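# Close and lock the server's top cover

## Task

Lower the server's top cover so it sits over the chassis sides, then slide it closed until it latches, either by pushing it firmly or while both release buttons are held pressed.

## Robot and tools

Robot: two arms, left_arm and right_arm, each ending in a five-finger hand (left_arm has a left hand, right_arm a right hand). Bases in the scene frame: left_arm at (+0.016, +0.290, 0) m, right_arm at (-0.026, -0.309, 0) m, both turned only slightly about z. A camera stand sits behind the arms. Cameras: cam_high, cam_left_wrist, cam_right_wrist, each 896x504.

Scene frame: origin at table height midway between the arms; +x points out over the table, +z up, +y toward left_arm. Image sides do not match arm names. Reported positions may be a few cm off, more at long reach.

Hand point: a spot fixed to the palm, 0.15 m from the wrist face along the fingers and 0.05 m in front of the palm. Its +z runs along straight fingers, +y out of the palm, +x across the palm away from the thumb on the right hand (toward the thumb on the left hand). Straight fingertips reach 0.06 to 0.07 m past the point. A wrist bracket on the little-finger side can strike things. Arms track loosely and sag: resting 1 to 5 cm below the commanded pose is normal and not a sign of contact.

Row layout (used by execute_actions and move): 28 numbers, each in [-1, 1], always for both arms. Numbers 1-6: left_arm dx, dy, dz, rx, ry, rz. Numbers 7-14: left hand thumb_turn, thumb_bend, index, middle, ring, little, force_limit, speed. Numbers 15-20: right_arm dx, dy, dz, rx, ry, rz. Numbers 21-28: right hand in the same eight-number order. The pose numbers are offsets, not poses: they are measured along scene-frame axes from that arm's Hand target as it stood when the action or move began (rotation about the Hand target's position). Scale: 1.0 equals 0.6 m for dx, dy, dz and 180 degrees for the rotation vector rx, ry, rz. All zeros means return to the current Hand target. Each new action starts from the updated Hand target, so resending an offset moves further. Orientation is clipped to within 40 degrees of the measured one per step.

Hand numbers are absolute targets, not offsets. thumb_turn: -1 beside the palm, +1 across in front of it. thumb_bend and the four fingers: -1 straight, +1 fully bent. force_limit: -1 about 0 N to +1 about 10 N at the fingertip (15 N for the two thumb motors). speed: -1 nearly still, full speed from +0.48 up. For a soft grip close at speed -0.94 or below. To leave a hand unchanged, repeat its last sent eight numbers; if none were sent yet, use its hand_measured plus hand_force_limit and hand_speed. A motor only starts when its target changes by at least 0.002. Thumb across the palm with fingers closing holds objects roughly 0.035 to 0.065 m thick, handles down to 0.025 m.

Tools:
- execute_actions(actions, cameras): actions is a list of actions; each action is up to 15 rows, one row per 1/30 s step; a short action repeats its final row. Every row in one action counts from the same start pose. An empty actions list returns camera images.
- move(target, speed, blend, blocking, cameras): drives hand points along straight lines. target is one 28-number row or a list of up to 15 rows, all offsets from the same starting Hand targets. speed in m/s, 0.002 to 4.3, default 0.25 (turn rate up to twice that in rad/s); one value or one per target. blend in m rounds corners; 0 stops at each target. Whole move capped at 10 s. Moves do not avoid obstacles or the other arm; avoid paths close to an arm's own base. Faster moves lag more and hit harder.
- wait(seconds 0 to 10): holds last commands; a running move continues.
- stop(): brakes a running move.
- zoom_image(camera, region [x0, y0, x1, y1] in pixels, at most 504 by 504).
- show_instructions(): shows the reference pages.
- finished_scene(scene=1): ends the scene for good.

Results: each arm's end_effector_position (m) and end_effector_quat_wxyz in the scene frame, its Hand target (the base for next offsets), joint positions, velocities (may say within noise), joint torques (include gravity; numbers 3 and 4 wrap at ±28 N m), and per hand hand_measured, hand_stopped_by (moving, target, force, stalled, fault), hand_load_n (positive means pushed open; near 0 after a grip slips), hand_force_limit, hand_speed. execute_actions also lists some step positions. A move adds a move: line: done (within 10 mm and 2 degrees), off_target, moving, held or fault, plus limits such as paced or held. A hand point resting short of its target needs a new command, not a wait; send the missing distance as an offset. To end a push, command back past the hand point.

Avoid: dropping or knocking anything off the table (that fails the task), slamming or hard hits on fixed or heavy items, letting go of moving parts, overloading fingers, and any contact or squeeze between the two arms or hands. Holding loads, stretched arms or pushing at unreachable poses heats motors; MOTOR HOT warns, and at 100 °C the arm goes limp for 30 to 60 s. Loose objects may occasionally get nudged. The locked cover must stay in place after the robot lets go.

Each tool is called as name(argument=value, ...) on one line, values as JSON.

Reference images:

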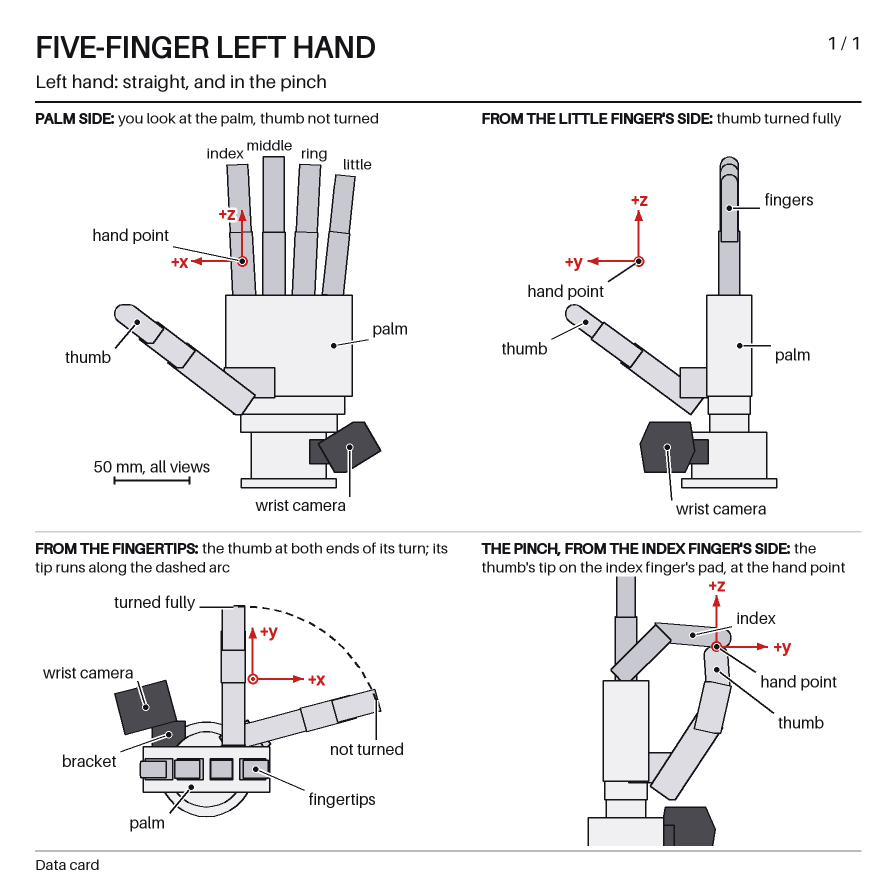

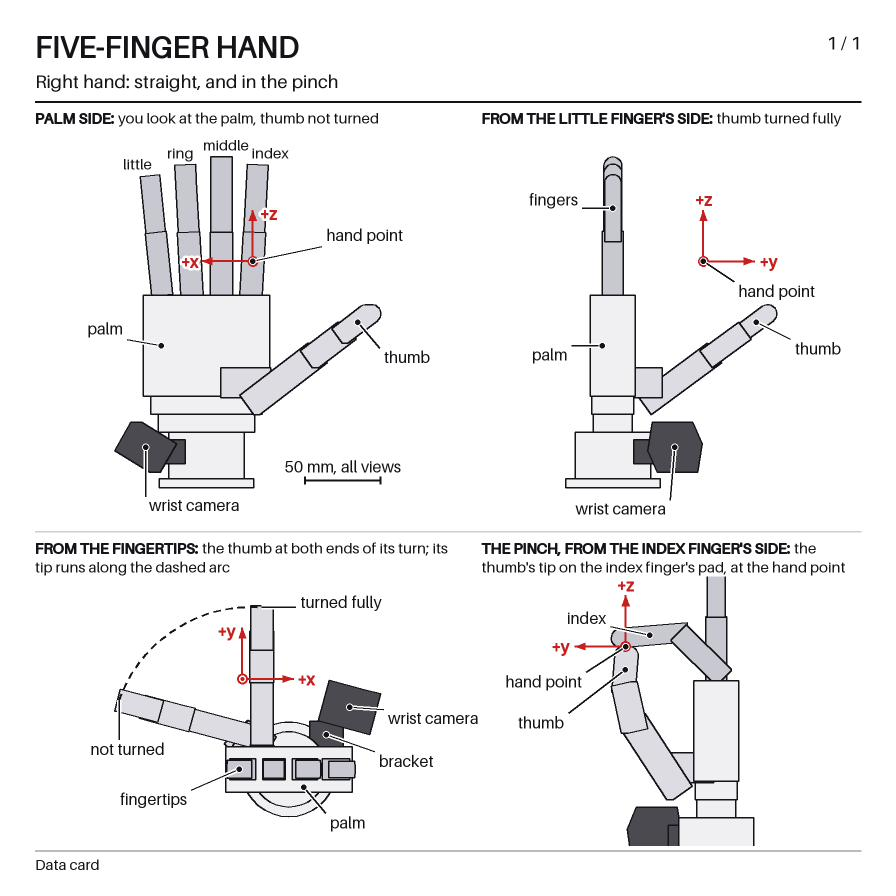

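## Session

execute_actions(actions=[])

Scene clock: 0.00 s.
left_arm: end_effector_position=(+0.3511, +0.2924, +0.2640) hand_measured=(-1.000, -1.000, -1.000, -1.000, -1.000, -1.000) hand_load_n=(+0.0, +0.0, +0.0, +0.0, +0.0, +0.0) hand_stopped_by=(target, target, target, target, target, target) hand_force_limit=0.00 hand_speed=-0.80 end_effector_quat_wxyz=(+0.632, -0.390, +0.659, +0.117) | right_arm: end_effector_position=(+0.3633, -0.1861, +0.3275) hand_measured=(-1.000, -1.000, -1.000, -1.000, -1.000, -1.000) hand_load_n=(+0.0, +0.0, +0.0, +0.0, +0.0, +0.0) hand_stopped_by=(target, target, target, target, target, target) hand_force_limit=0.00 hand_speed=-0.80 end_effector_quat_wxyz=(-0.393, +0.796, -0.217, +0.407)
Joint positions: left_arm=[-0.553 0.898 0.683 -0.374 -1.255 0.654] | right_arm=[0.214 0.799 0.901 -0.486 -0.277 -0.647]
Joint velocities: within noise
Joint torques (N m): no reading
Heat: left arm: hottest waist 34 °C; right arm: hottest shoulder 34 °C.
Hand target: left_arm +0.3560, +0.2908, +0.2802; +0.640, -0.401, +0.647, +0.105 | right_arm +0.3672, -0.1834, +0.3557; -0.404, +0.783, -0.205, +0.427

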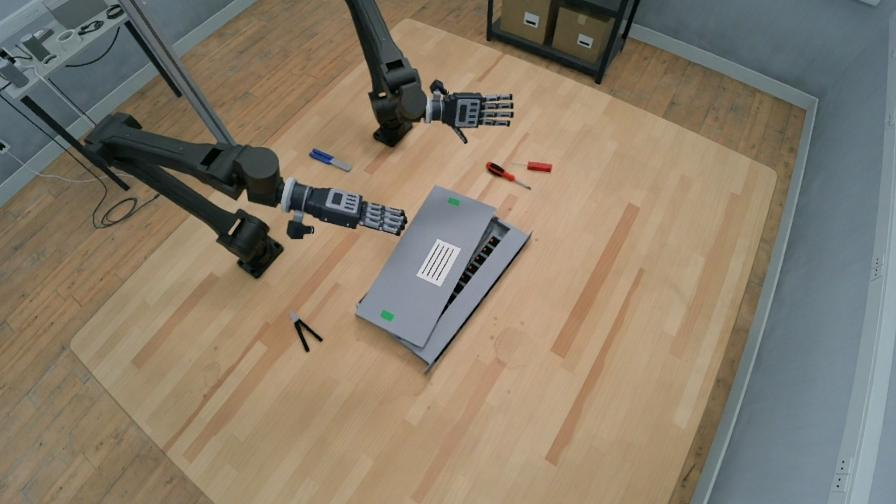

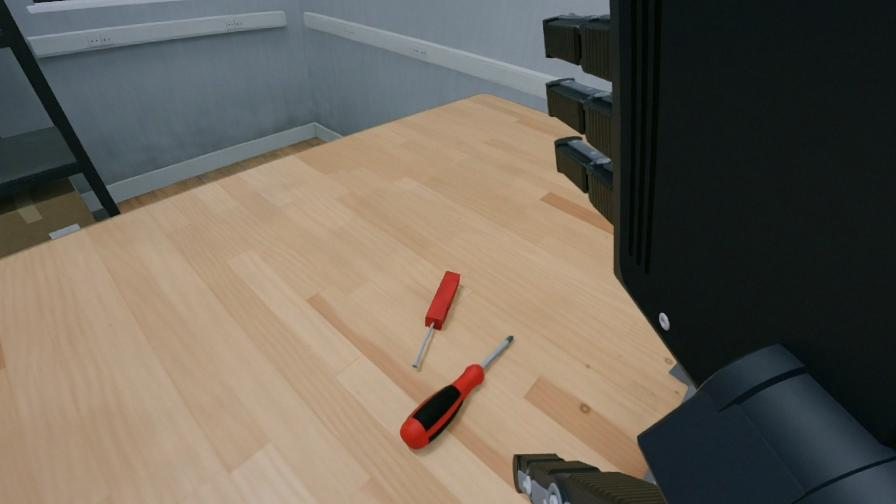

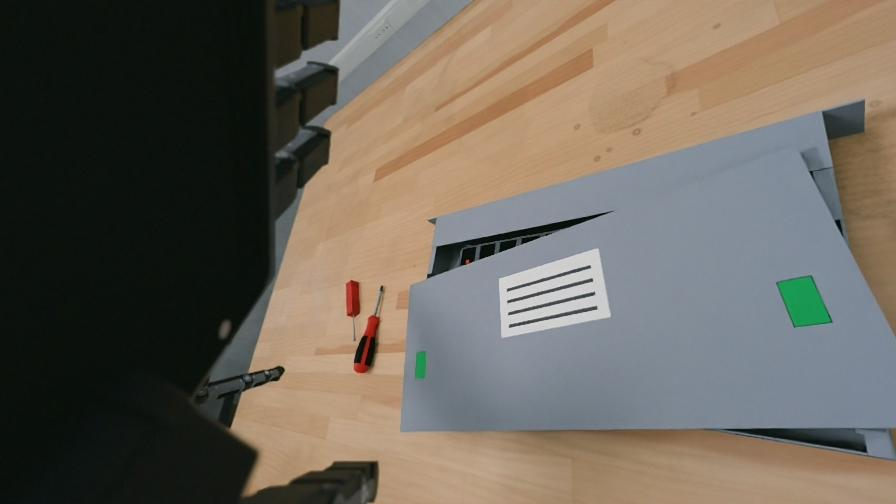

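zoom_image(camera="cam_high", region=[340, 170, 550, 380])

zoom_image(camera="cam_right_wrist", region=[392, 80, 896, 504])

Scaled by 2.400.

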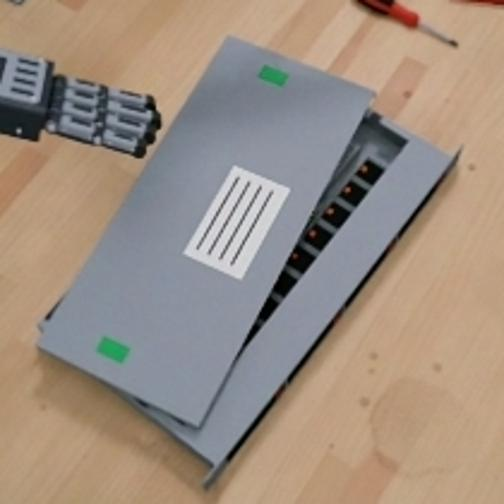

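Scaled by 1.000.

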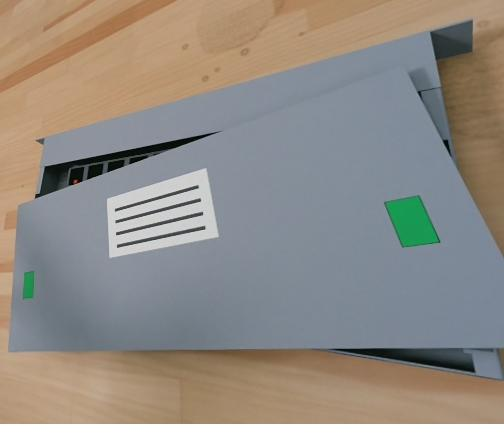

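zoom_image(camera="cam_right_wrist", region=[700, 80, 896, 240])

zoom_image(camera="cam_right_wrist", region=[700, 380, 896, 504])

zoom_image(camera="cam_right_wrist", region=[390, 190, 650, 450])

zoom_image(camera="cam_high", region=[340, 280, 460, 380])

zoom_image(camera="cam_high", region=[420, 170, 540, 270])

Scaled by 2.571.

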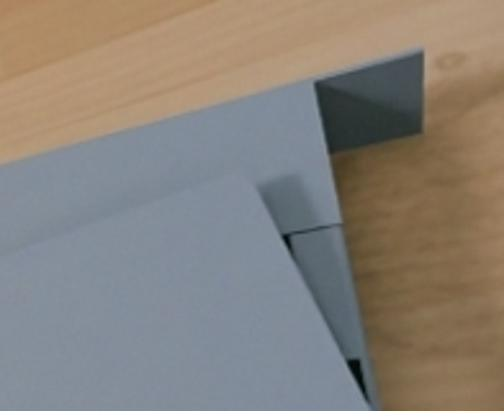

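Scaled by 2.571.

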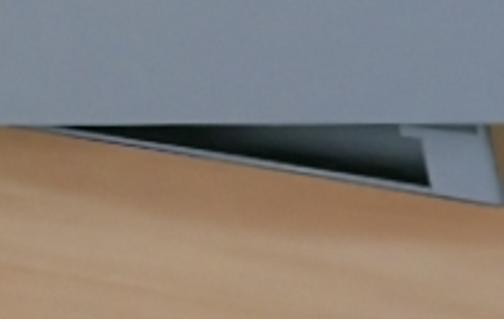

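Scaled by 1.938.

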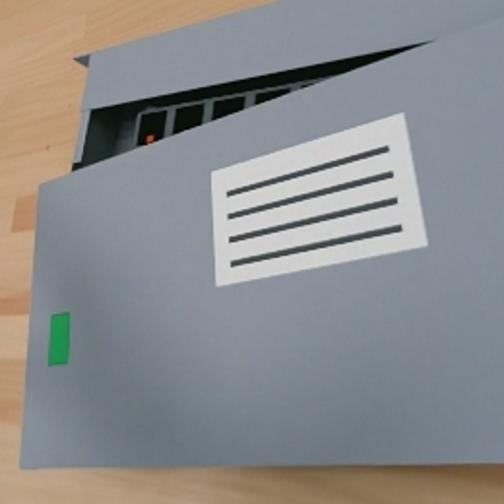

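Scaled by 4.200.

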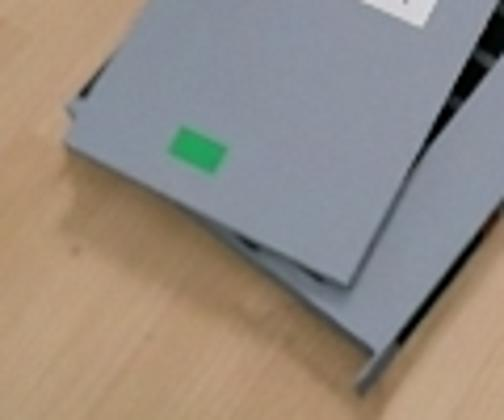

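Scaled by 4.200.

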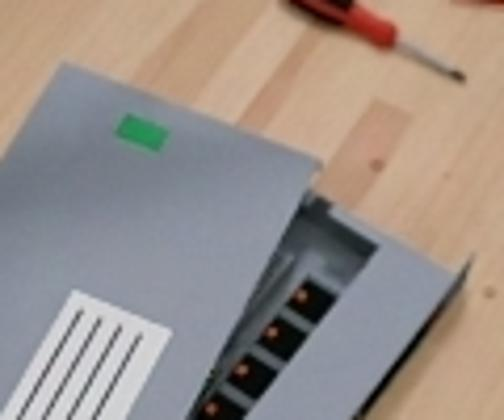

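move(target=[0,0,0.05,0,0,0,-1,-1,-1,-1,-1,-1,0,-0.8, 0.05,-0.42,0.0,0,0,0.25,-1,-1,-1,-1,-1,-1,0,-0.8], cameras=["all"])

Scene clock: 14.73 s.
left_arm: end_effector_position=(+0.3503, +0.2929, +0.2791) hand_measured=(-1.000, -1.000, -1.000, -1.000, -1.000, -1.000) hand_load_n=(+0.0, +0.0, +0.0, +0.0, +0.0, +0.0) hand_stopped_by=(target, target, target, target, target, target) hand_force_limit=0.00 hand_speed=-0.80 end_effector_quat_wxyz=(+0.628, -0.384, +0.665, +0.126) | right_arm: end_effector_position=(+0.3857, -0.4320, +0.3319) hand_measured=(-1.000, -1.000, -1.000, -1.000, -1.000, -1.000) hand_load_n=(+0.0, +0.0, +0.0, +0.0, +0.0, +0.0) hand_stopped_by=(target, target, target, target, target, target) hand_force_limit=0.00 hand_speed=-0.80 end_effector_quat_wxyz=(-0.461, +0.839, -0.061, +0.284)
Joint positions: left_arm=[-0.553 0.895 0.726 -0.446 -1.255 0.654] | right_arm=[-0.633 1.408 1.493 -1.692 -1.144 -2.091]
Joint torques (N m): left_arm=[-0.79 -3.72 13.94 0.88 -0.49 0.11] | right_arm=[0.85 -9.64 13.98 0.06 -0.74 -0.05]
Heat: left arm: hottest waist 34 °C; right arm: hottest shoulder 34 °C.
Hand target: left_arm +0.3560, +0.2908, +0.3102; +0.640, -0.401, +0.647, +0.105 | right_arm +0.3972, -0.4354, +0.3557; -0.537, +0.802, +0.111, +0.239
Off the commanded pose: left_arm 0.032 m, 4 deg | right_arm 0.027 m, 23 deg.
joint sent to its limit (right arm) — joint 4 (wrist pitch), lower limit; joint 6 (wrist roll), lower limit. The joint targets are off in position and orientation.
move: off_target (left_arm, right_arm)

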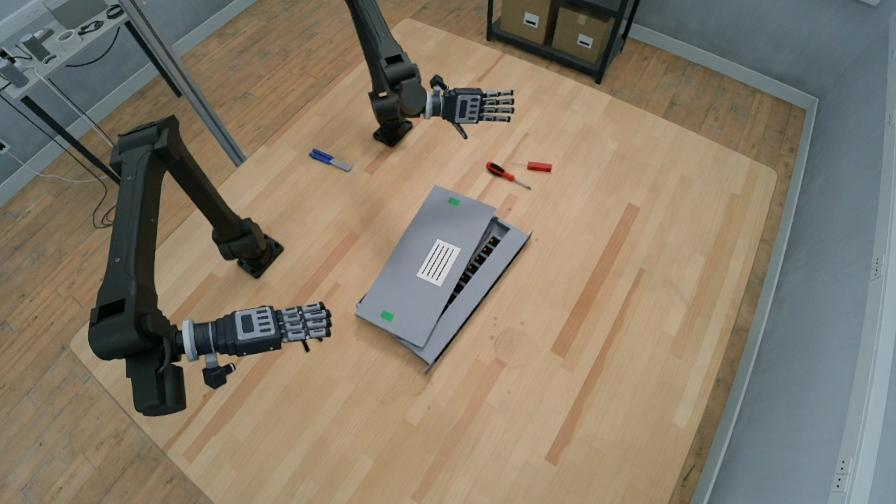

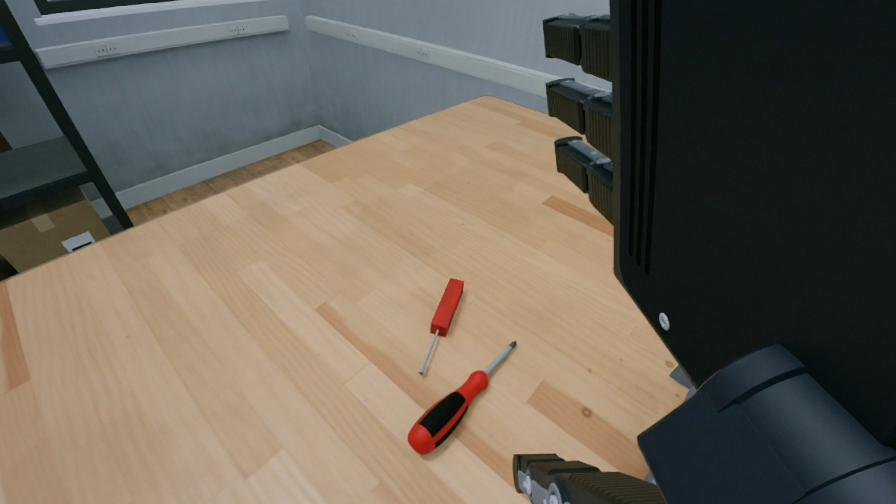

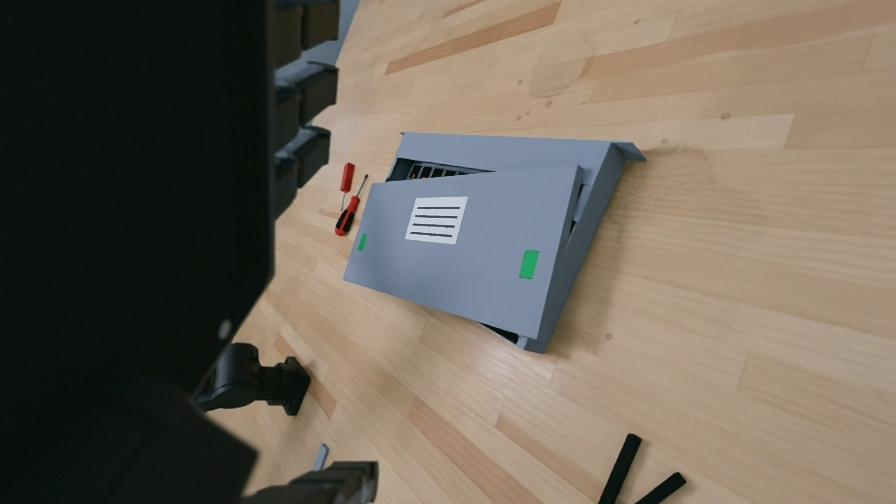

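zoom_image(camera="cam_right_wrist", region=[330, 120, 660, 370])

zoom_image(camera="cam_right_wrist", region=[470, 220, 630, 370])

zoom_image(camera="cam_high", region=[350, 180, 540, 380])

Scaled by 1.527.

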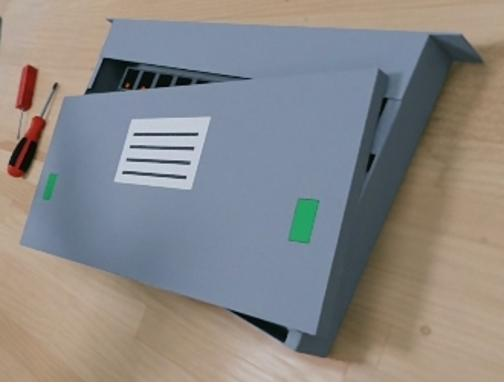

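Scaled by 3.150.

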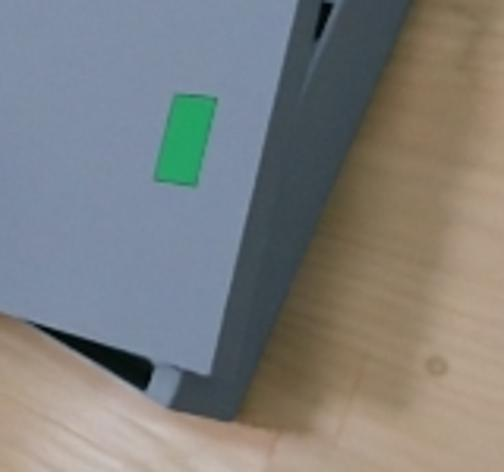

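Scaled by 2.520.

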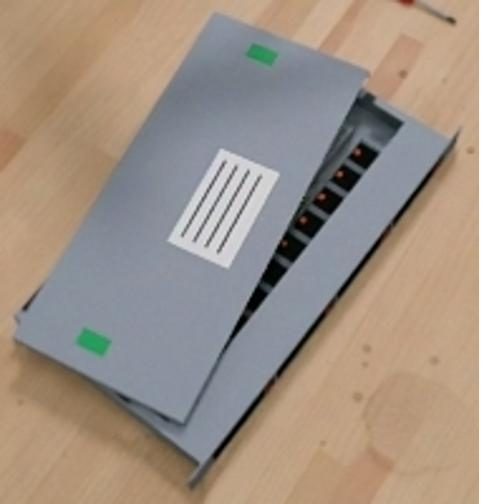

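move(target=[-0.127,-0.15,0.03,-0.367,-0.029,-0.077,-1,-1,-1,-1,-1,-1,0,-0.8, -0.195,0.392,0.0,0.100,0.163,-0.471,-1,-1,-1,-1,-1,-1,0,-0.8], cameras=["all"])

Scene clock: 32.57 s.
left_arm: end_effector_position=(+0.2762, +0.2025, +0.3132) hand_measured=(-1.000, -1.000, -1.000, -1.000, -1.000, -1.000) hand_load_n=(+0.0, +0.0, +0.0, +0.0, +0.0, +0.0) hand_stopped_by=(target, target, target, target, target, target) hand_force_limit=0.00 hand_speed=-0.80 end_effector_quat_wxyz=(-0.349, +0.610, -0.627, +0.336) | right_arm: end_effector_position=(+0.2774, -0.2025, +0.3351) hand_measured=(-1.000, -1.000, -1.000, -1.000, -1.000, -1.000) hand_load_n=(-0.5, +0.0, +0.0, +0.0, +0.0, +0.0) hand_stopped_by=(target, target, target, target, target, target) hand_force_limit=0.00 hand_speed=-0.80 end_effector_quat_wxyz=(-0.339, +0.623, -0.611, +0.350)
Joint positions: left_arm=[-0.395 0.505 0.872 -0.971 -0.365 -0.21] | right_arm=[0.443 0.652 0.961 -0.907 0.37 0.216]
Joint torques (N m): left_arm=[-0.21 0.97 10.69 2.32 0.03 -0.02] | right_arm=[0.67 -1.26 12.79 1.66 0.3 0.11]
Heat: left arm: hottest waist 34 °C; right arm: hottest elbow 37 °C.
Hand target: left_arm +0.2798, +0.2008, +0.3282; -0.353, +0.611, -0.613, +0.354 | right_arm +0.2802, -0.2002, +0.3557; -0.354, +0.612, -0.612, +0.355
Off the commanded pose: left_arm 0.016 m, 3 deg | right_arm 0.021 m, 2 deg.
move: off_target (left_arm, right_arm)

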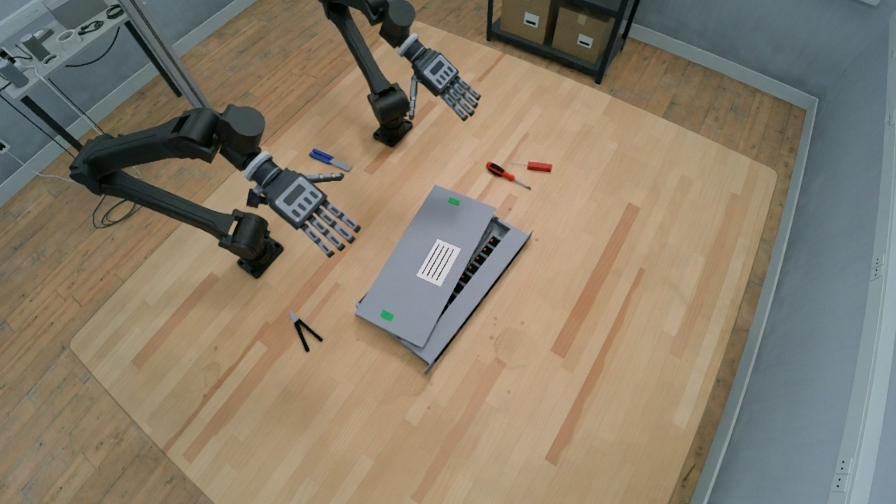

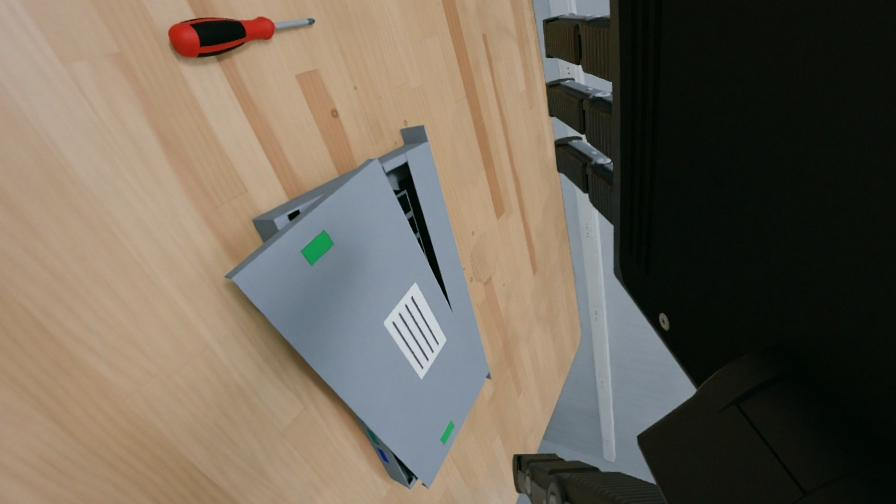

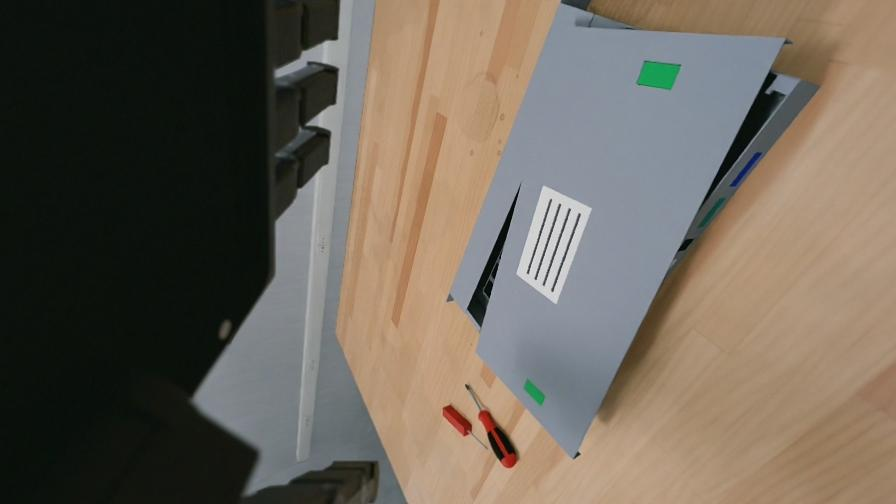

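zoom_image(camera="cam_right_wrist", region=[560, 0, 860, 250])

zoom_image(camera="cam_left_wrist", region=[210, 110, 460, 310])

zoom_image(camera="cam_left_wrist", region=[350, 340, 510, 504])

zoom_image(camera="cam_right_wrist", region=[430, 270, 640, 480])

Scaled by 1.680.

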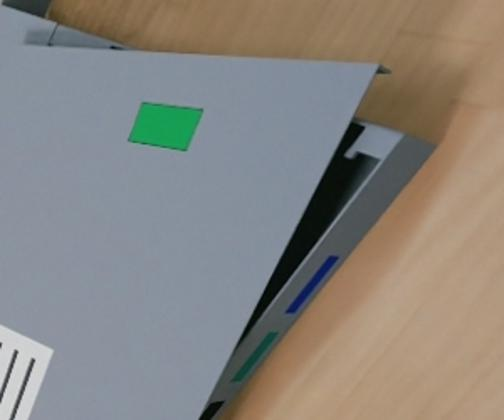

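Scaled by 2.016.

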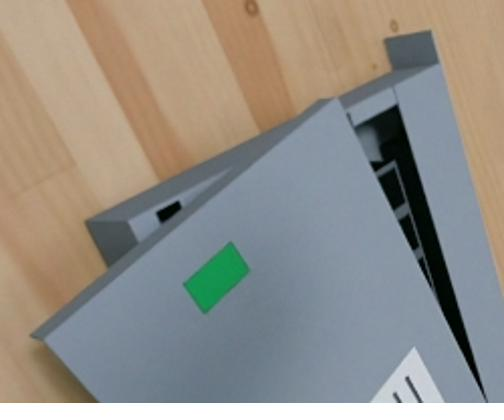

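Scaled by 3.073.

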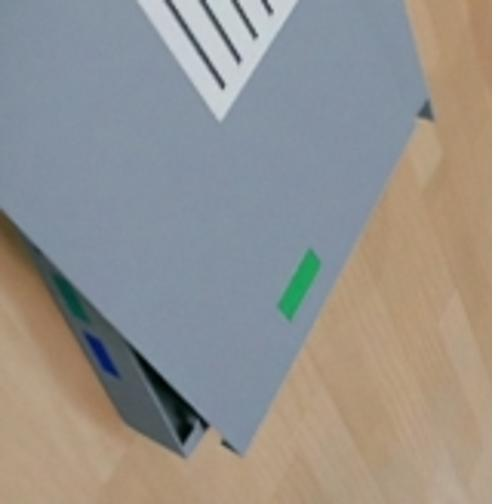

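Scaled by 2.400.

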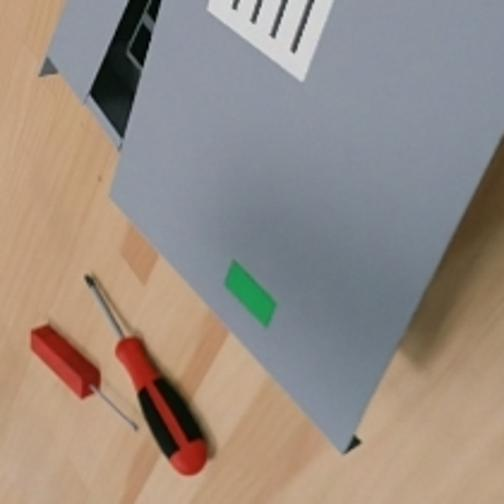

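move(target=[-0.07,-0.08,-0.18,0,0,0,-1,-1,1,1,1,1,0,0, -0.05,0,-0.1,0,0,0,-1,-1,1,1,1,1,0,0], cameras=["all"])

Scene clock: 39.97 s.
left_arm: end_effector_position=(+0.2346, +0.1562, +0.2149) hand_measured=(-1.000, -1.000, +1.000, +1.000, +1.000, +1.000) hand_load_n=(+0.0, +0.0, +0.0, +0.0, +0.0, +0.0) hand_stopped_by=(target, target, target, target, target, target) hand_force_limit=0.00 hand_speed=0.00 end_effector_quat_wxyz=(-0.353, +0.608, -0.619, +0.350) | right_arm: end_effector_position=(+0.2460, -0.2032, +0.2880) hand_measured=(-1.000, -1.000, +1.000, +1.000, +1.000, +1.000) hand_load_n=(+0.0, +0.0, +0.0, +0.0, +0.0, +0.0) hand_stopped_by=(target, target, target, target, target, target) hand_force_limit=0.00 hand_speed=0.00 end_effector_quat_wxyz=(-0.339, +0.623, -0.611, +0.351)
Joint positions: left_arm=[-0.859 0.411 0.6 -0.939 -0.733 -0.544] | right_arm=[0.524 0.534 0.806 -0.888 0.438 0.264]
Joint torques (N m): left_arm=[-1.26 2.96 10.13 1.57 -0.53 -0.06] | right_arm=[0.91 -1.38 9.77 2.73 0.32 0.13]
Heat: left arm: hottest elbow 34 °C; right arm: hottest elbow 37 °C.
Hand target: left_arm +0.2378, +0.1528, +0.2202; -0.353, +0.611, -0.613, +0.354 | right_arm +0.2502, -0.2002, +0.2957; -0.354, +0.612, -0.612, +0.355
Off the commanded pose: left_arm 0.007 m, 1 deg | right_arm 0.009 m, 2 deg.
move: done

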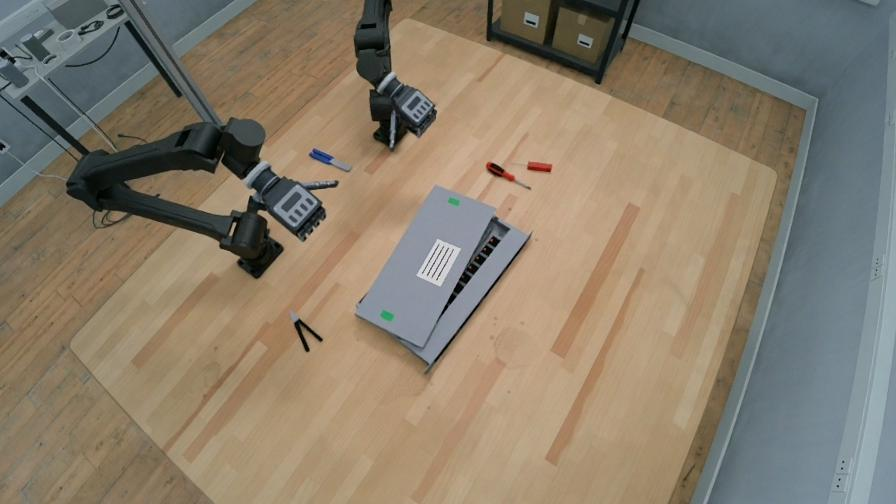

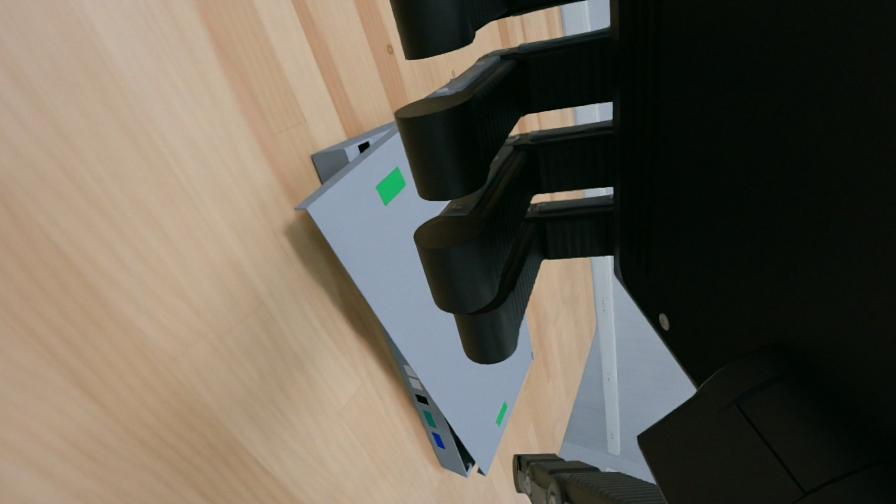

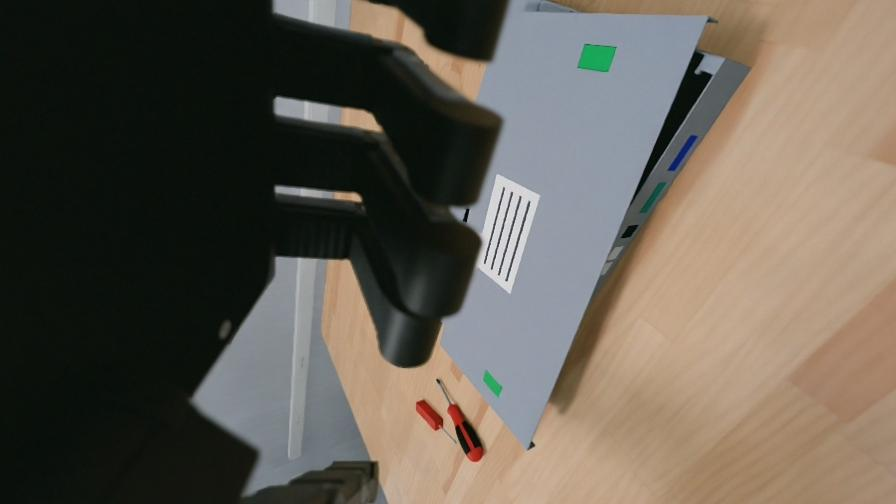

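move(target=[-0.06,-0.02,-0.22,0,0,0,-1,-1,1,1,1,1,0,0, 0,0,0,0,0,0,-1,-1,1,1,1,1,0,0], cameras=["all"])

Scene clock: 43.87 s.
left_arm: end_effector_position=(+0.1985, +0.1472, +0.0829) hand_measured=(-1.000, -1.000, +1.000, +1.000, +1.000, +1.000) hand_load_n=(+0.0, +0.0, +0.0, +0.0, +0.0, +0.0) hand_stopped_by=(target, target, target, target, target, target) hand_force_limit=0.00 hand_speed=0.00 end_effector_quat_wxyz=(-0.354, +0.608, -0.621, +0.346) | right_arm: end_effector_position=(+0.2460, -0.2032, +0.2880) hand_measured=(-1.000, -1.000, +1.000, +1.000, +1.000, +1.000) hand_load_n=(-0.5, +0.0, +0.0, +0.5, +0.0, +0.0) hand_stopped_by=(target, target, target, target, target, target) hand_force_limit=0.00 hand_speed=0.00 end_effector_quat_wxyz=(-0.339, +0.623, -0.611, +0.351)
Joint positions: left_arm=[-1.145 0.419 0.287 -0.868 -0.921 -0.869] | right_arm=[0.524 0.534 0.806 -0.888 0.438 0.264]
Joint torques (N m): left_arm=[-1.32 3.96 9.76 1.76 -0.73 -0.02] | right_arm=[0.79 -1.55 9.8 2.71 0.33 0.13]
Heat: left arm: hottest elbow 34 °C; right arm: hottest elbow 37 °C.
Hand target: left_arm +0.2018, +0.1408, +0.0882; -0.353, +0.611, -0.613, +0.354 | right_arm +0.2502, -0.2002, +0.2957; -0.354, +0.612, -0.612, +0.355
Off the commanded pose: left_arm 0.009 m, 1 deg | right_arm 0.009 m, 2 deg.
move: done

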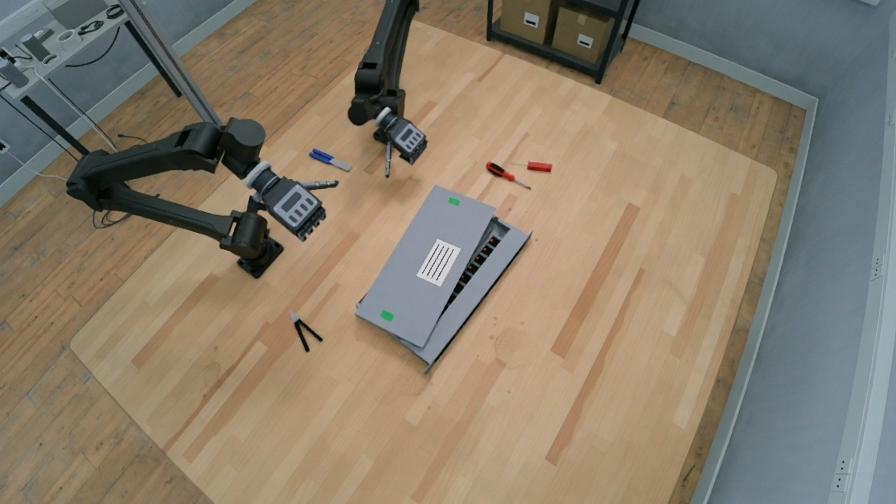

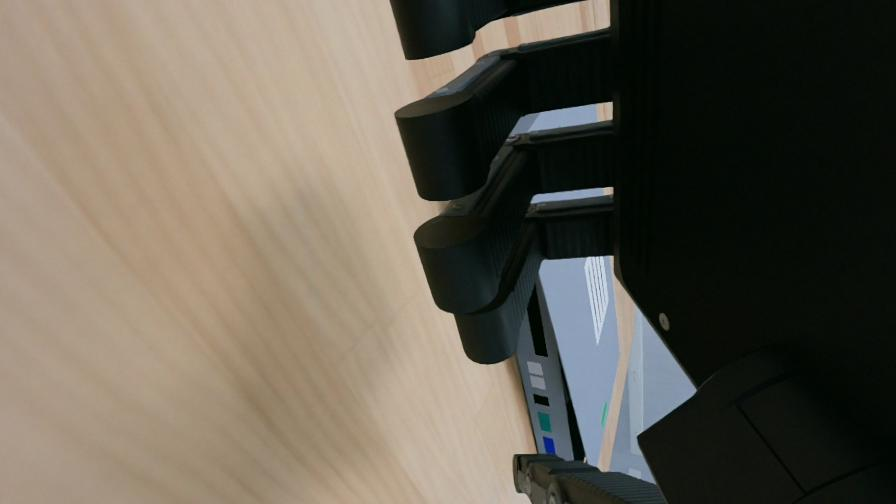

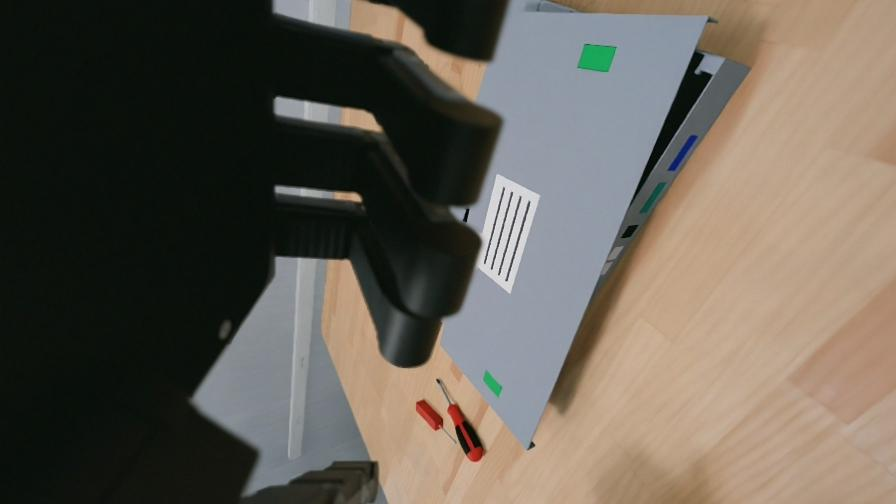

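move(target=[0.07,-0.12,-0.085,0,0,0,-1,-1,1,1,1,1,0,0, 0,0,0,0,0,0,-1,-1,-1,-1,-1,-1,0,0], cameras=["all"])

Scene clock: 47.13 s.
left_arm: end_effector_position=(+0.2350, +0.0827, +0.0247) hand_measured=(-1.000, -1.000, +1.000, +1.000, +1.000, +1.000) hand_load_n=(+0.0, +0.0, +0.0, +0.0, +0.0, +0.0) hand_stopped_by=(target, target, target, target, target, target) hand_force_limit=0.00 hand_speed=0.00 end_effector_quat_wxyz=(-0.357, +0.610, -0.621, +0.340) | right_arm: end_effector_position=(+0.2465, -0.2033, +0.2884) hand_measured=(-1.000, -1.000, -1.000, -1.000, -1.000, -1.000) hand_load_n=(+0.0, +0.0, +0.0, +0.0, +0.0, +0.0) hand_stopped_by=(target, target, target, target, target, target) hand_force_limit=0.00 hand_speed=0.00 end_effector_quat_wxyz=(-0.340, +0.622, -0.611, +0.351)
Joint positions: left_arm=[-1.1 0.962 0.277 -0.287 -0.899 -0.822] | right_arm=[0.522 0.534 0.806 -0.887 0.438 0.265]
Joint torques (N m): left_arm=[-0.15 -0.21 9.57 1.88 -0.33 0.15] | right_arm=[0.85 -1.49 9.81 2.77 0.32 0.13]
Heat: left arm: hottest elbow 34 °C; right arm: hottest elbow 37 °C.
Hand target: left_arm +0.2438, +0.0688, +0.0372; -0.353, +0.611, -0.613, +0.354 | right_arm +0.2502, -0.2002, +0.2957; -0.354, +0.612, -0.612, +0.355
Off the commanded pose: left_arm 0.021 m, 2 deg | right_arm 0.009 m, 2 deg.
move: off_target (left_arm)

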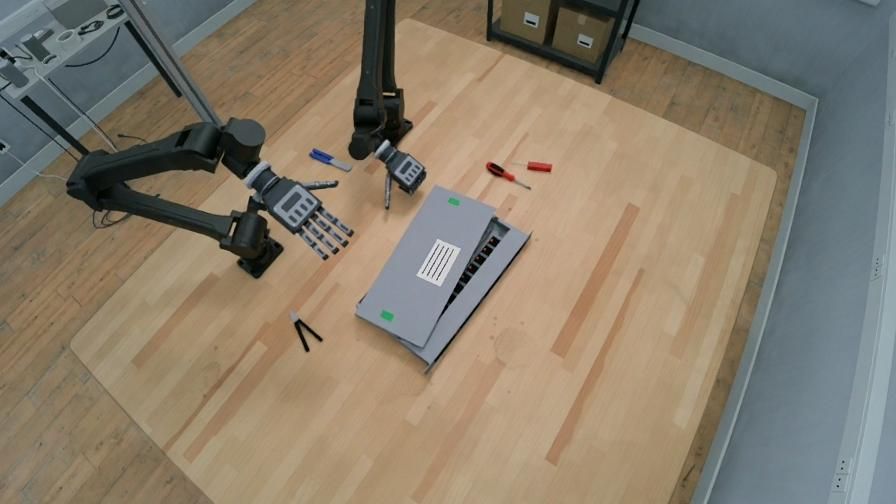

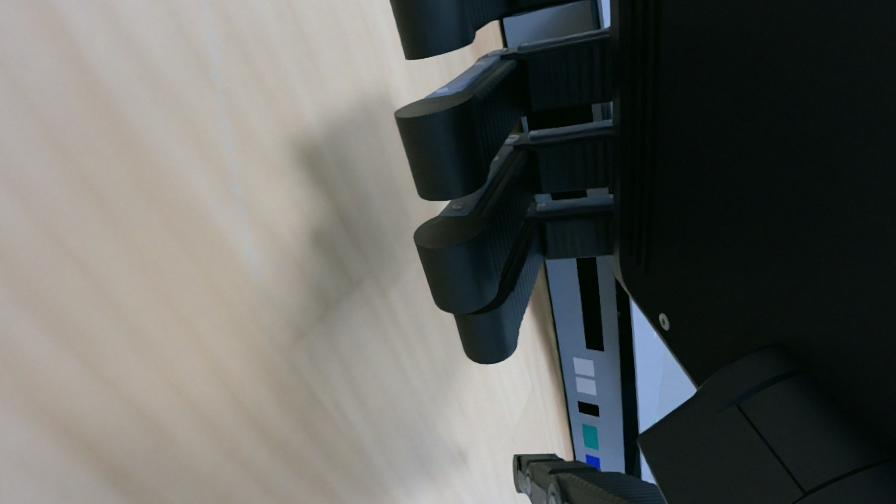

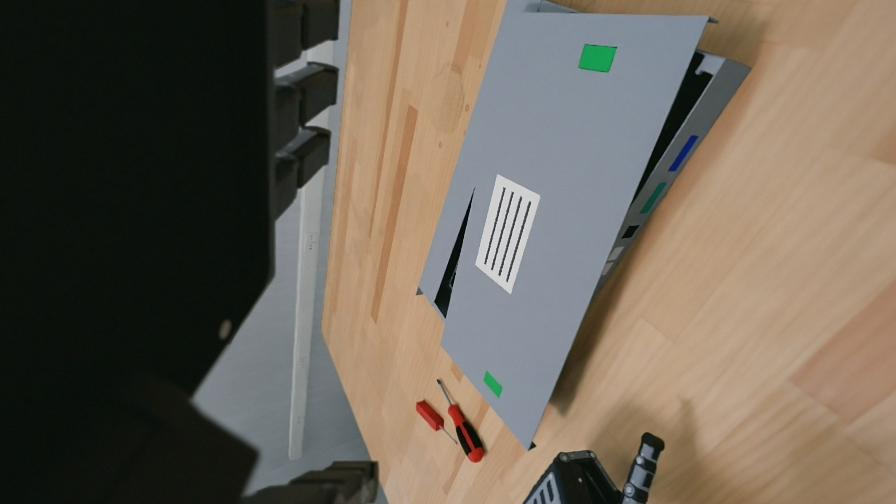

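move(target=[0.01,-0.075,-0.0,0,0,0,-1,-1,1,1,1,1,0,0, 0,0,0,0,0,0,-1,-1,-1,-1,-1,-1,0,0], cameras=["all"])

Scene clock: 51.03 s.
left_arm: end_effector_position=(+0.2383, +0.0457, +0.0203) hand_measured=(-1.000, -1.000, +1.000, +1.000, +1.000, +1.000) hand_load_n=(+0.0, +0.0, +0.0, +0.0, +0.0, +0.0) hand_stopped_by=(target, target, target, target, target, target) hand_force_limit=0.00 hand_speed=0.00 end_effector_quat_wxyz=(-0.360, +0.602, -0.632, +0.330) | right_arm: end_effector_position=(+0.2465, -0.2033, +0.2884) hand_measured=(-1.000, -1.000, -1.000, -1.000, -1.000, -1.000) hand_load_n=(+0.0, +0.0, +0.0, +0.0, +0.0, +0.0) hand_stopped_by=(target, target, target, target, target, target) hand_force_limit=0.00 hand_speed=0.00 end_effector_quat_wxyz=(-0.340, +0.622, -0.611, +0.351)
Joint positions: left_arm=[-1.151 1.134 0.372 -0.279 -0.921 -0.869] | right_arm=[0.522 0.534 0.806 -0.887 0.438 0.265]
Joint torques (N m): left_arm=[-0.91 -1.61 10.25 1.7 -0.74 -0.03] | right_arm=[0.85 -1.49 9.84 2.74 0.32 0.13]
Heat: left arm: hottest elbow 34 °C; right arm: hottest elbow 37 °C.
Hand target: left_arm +0.2498, +0.0238, +0.0372; -0.353, +0.611, -0.613, +0.354 | right_arm +0.2502, -0.2002, +0.2957; -0.354, +0.612, -0.612, +0.355
Off the commanded pose: left_arm 0.030 m, 4 deg | right_arm 0.009 m, 2 deg.
move: off_target (left_arm)

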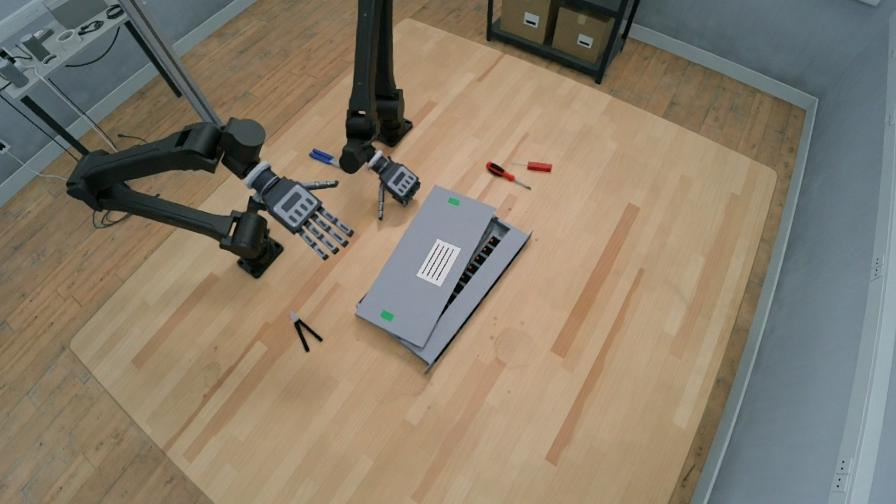

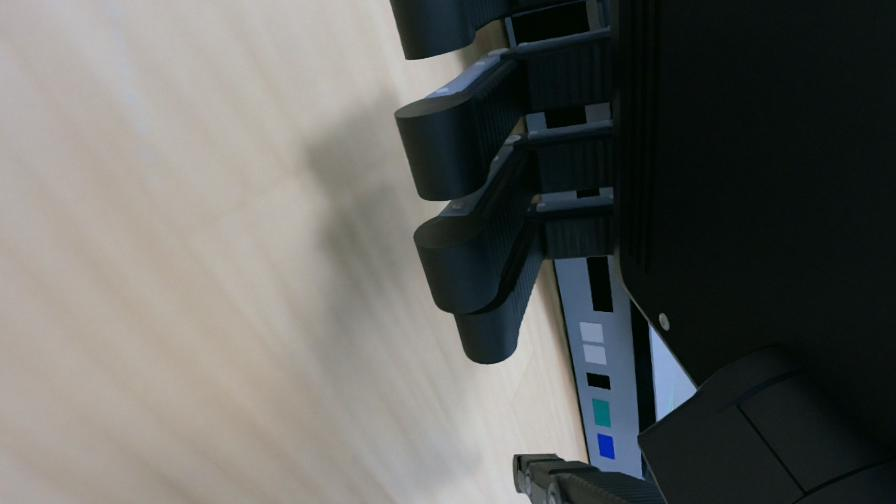

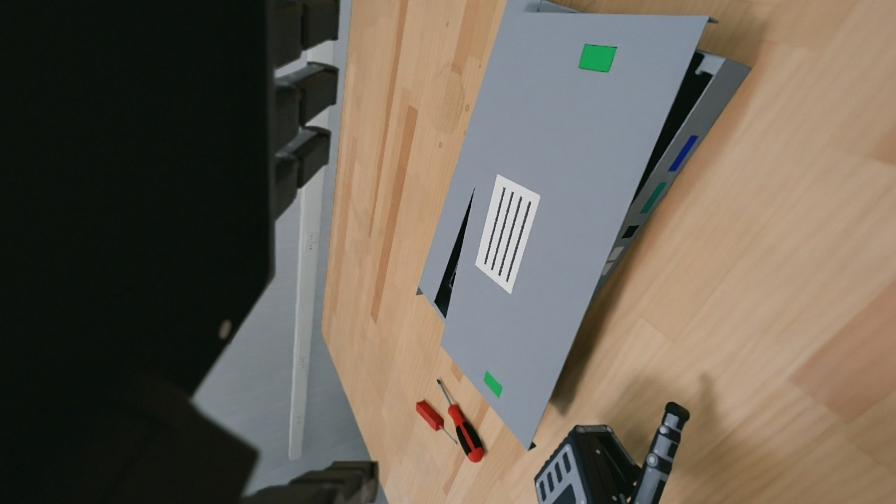

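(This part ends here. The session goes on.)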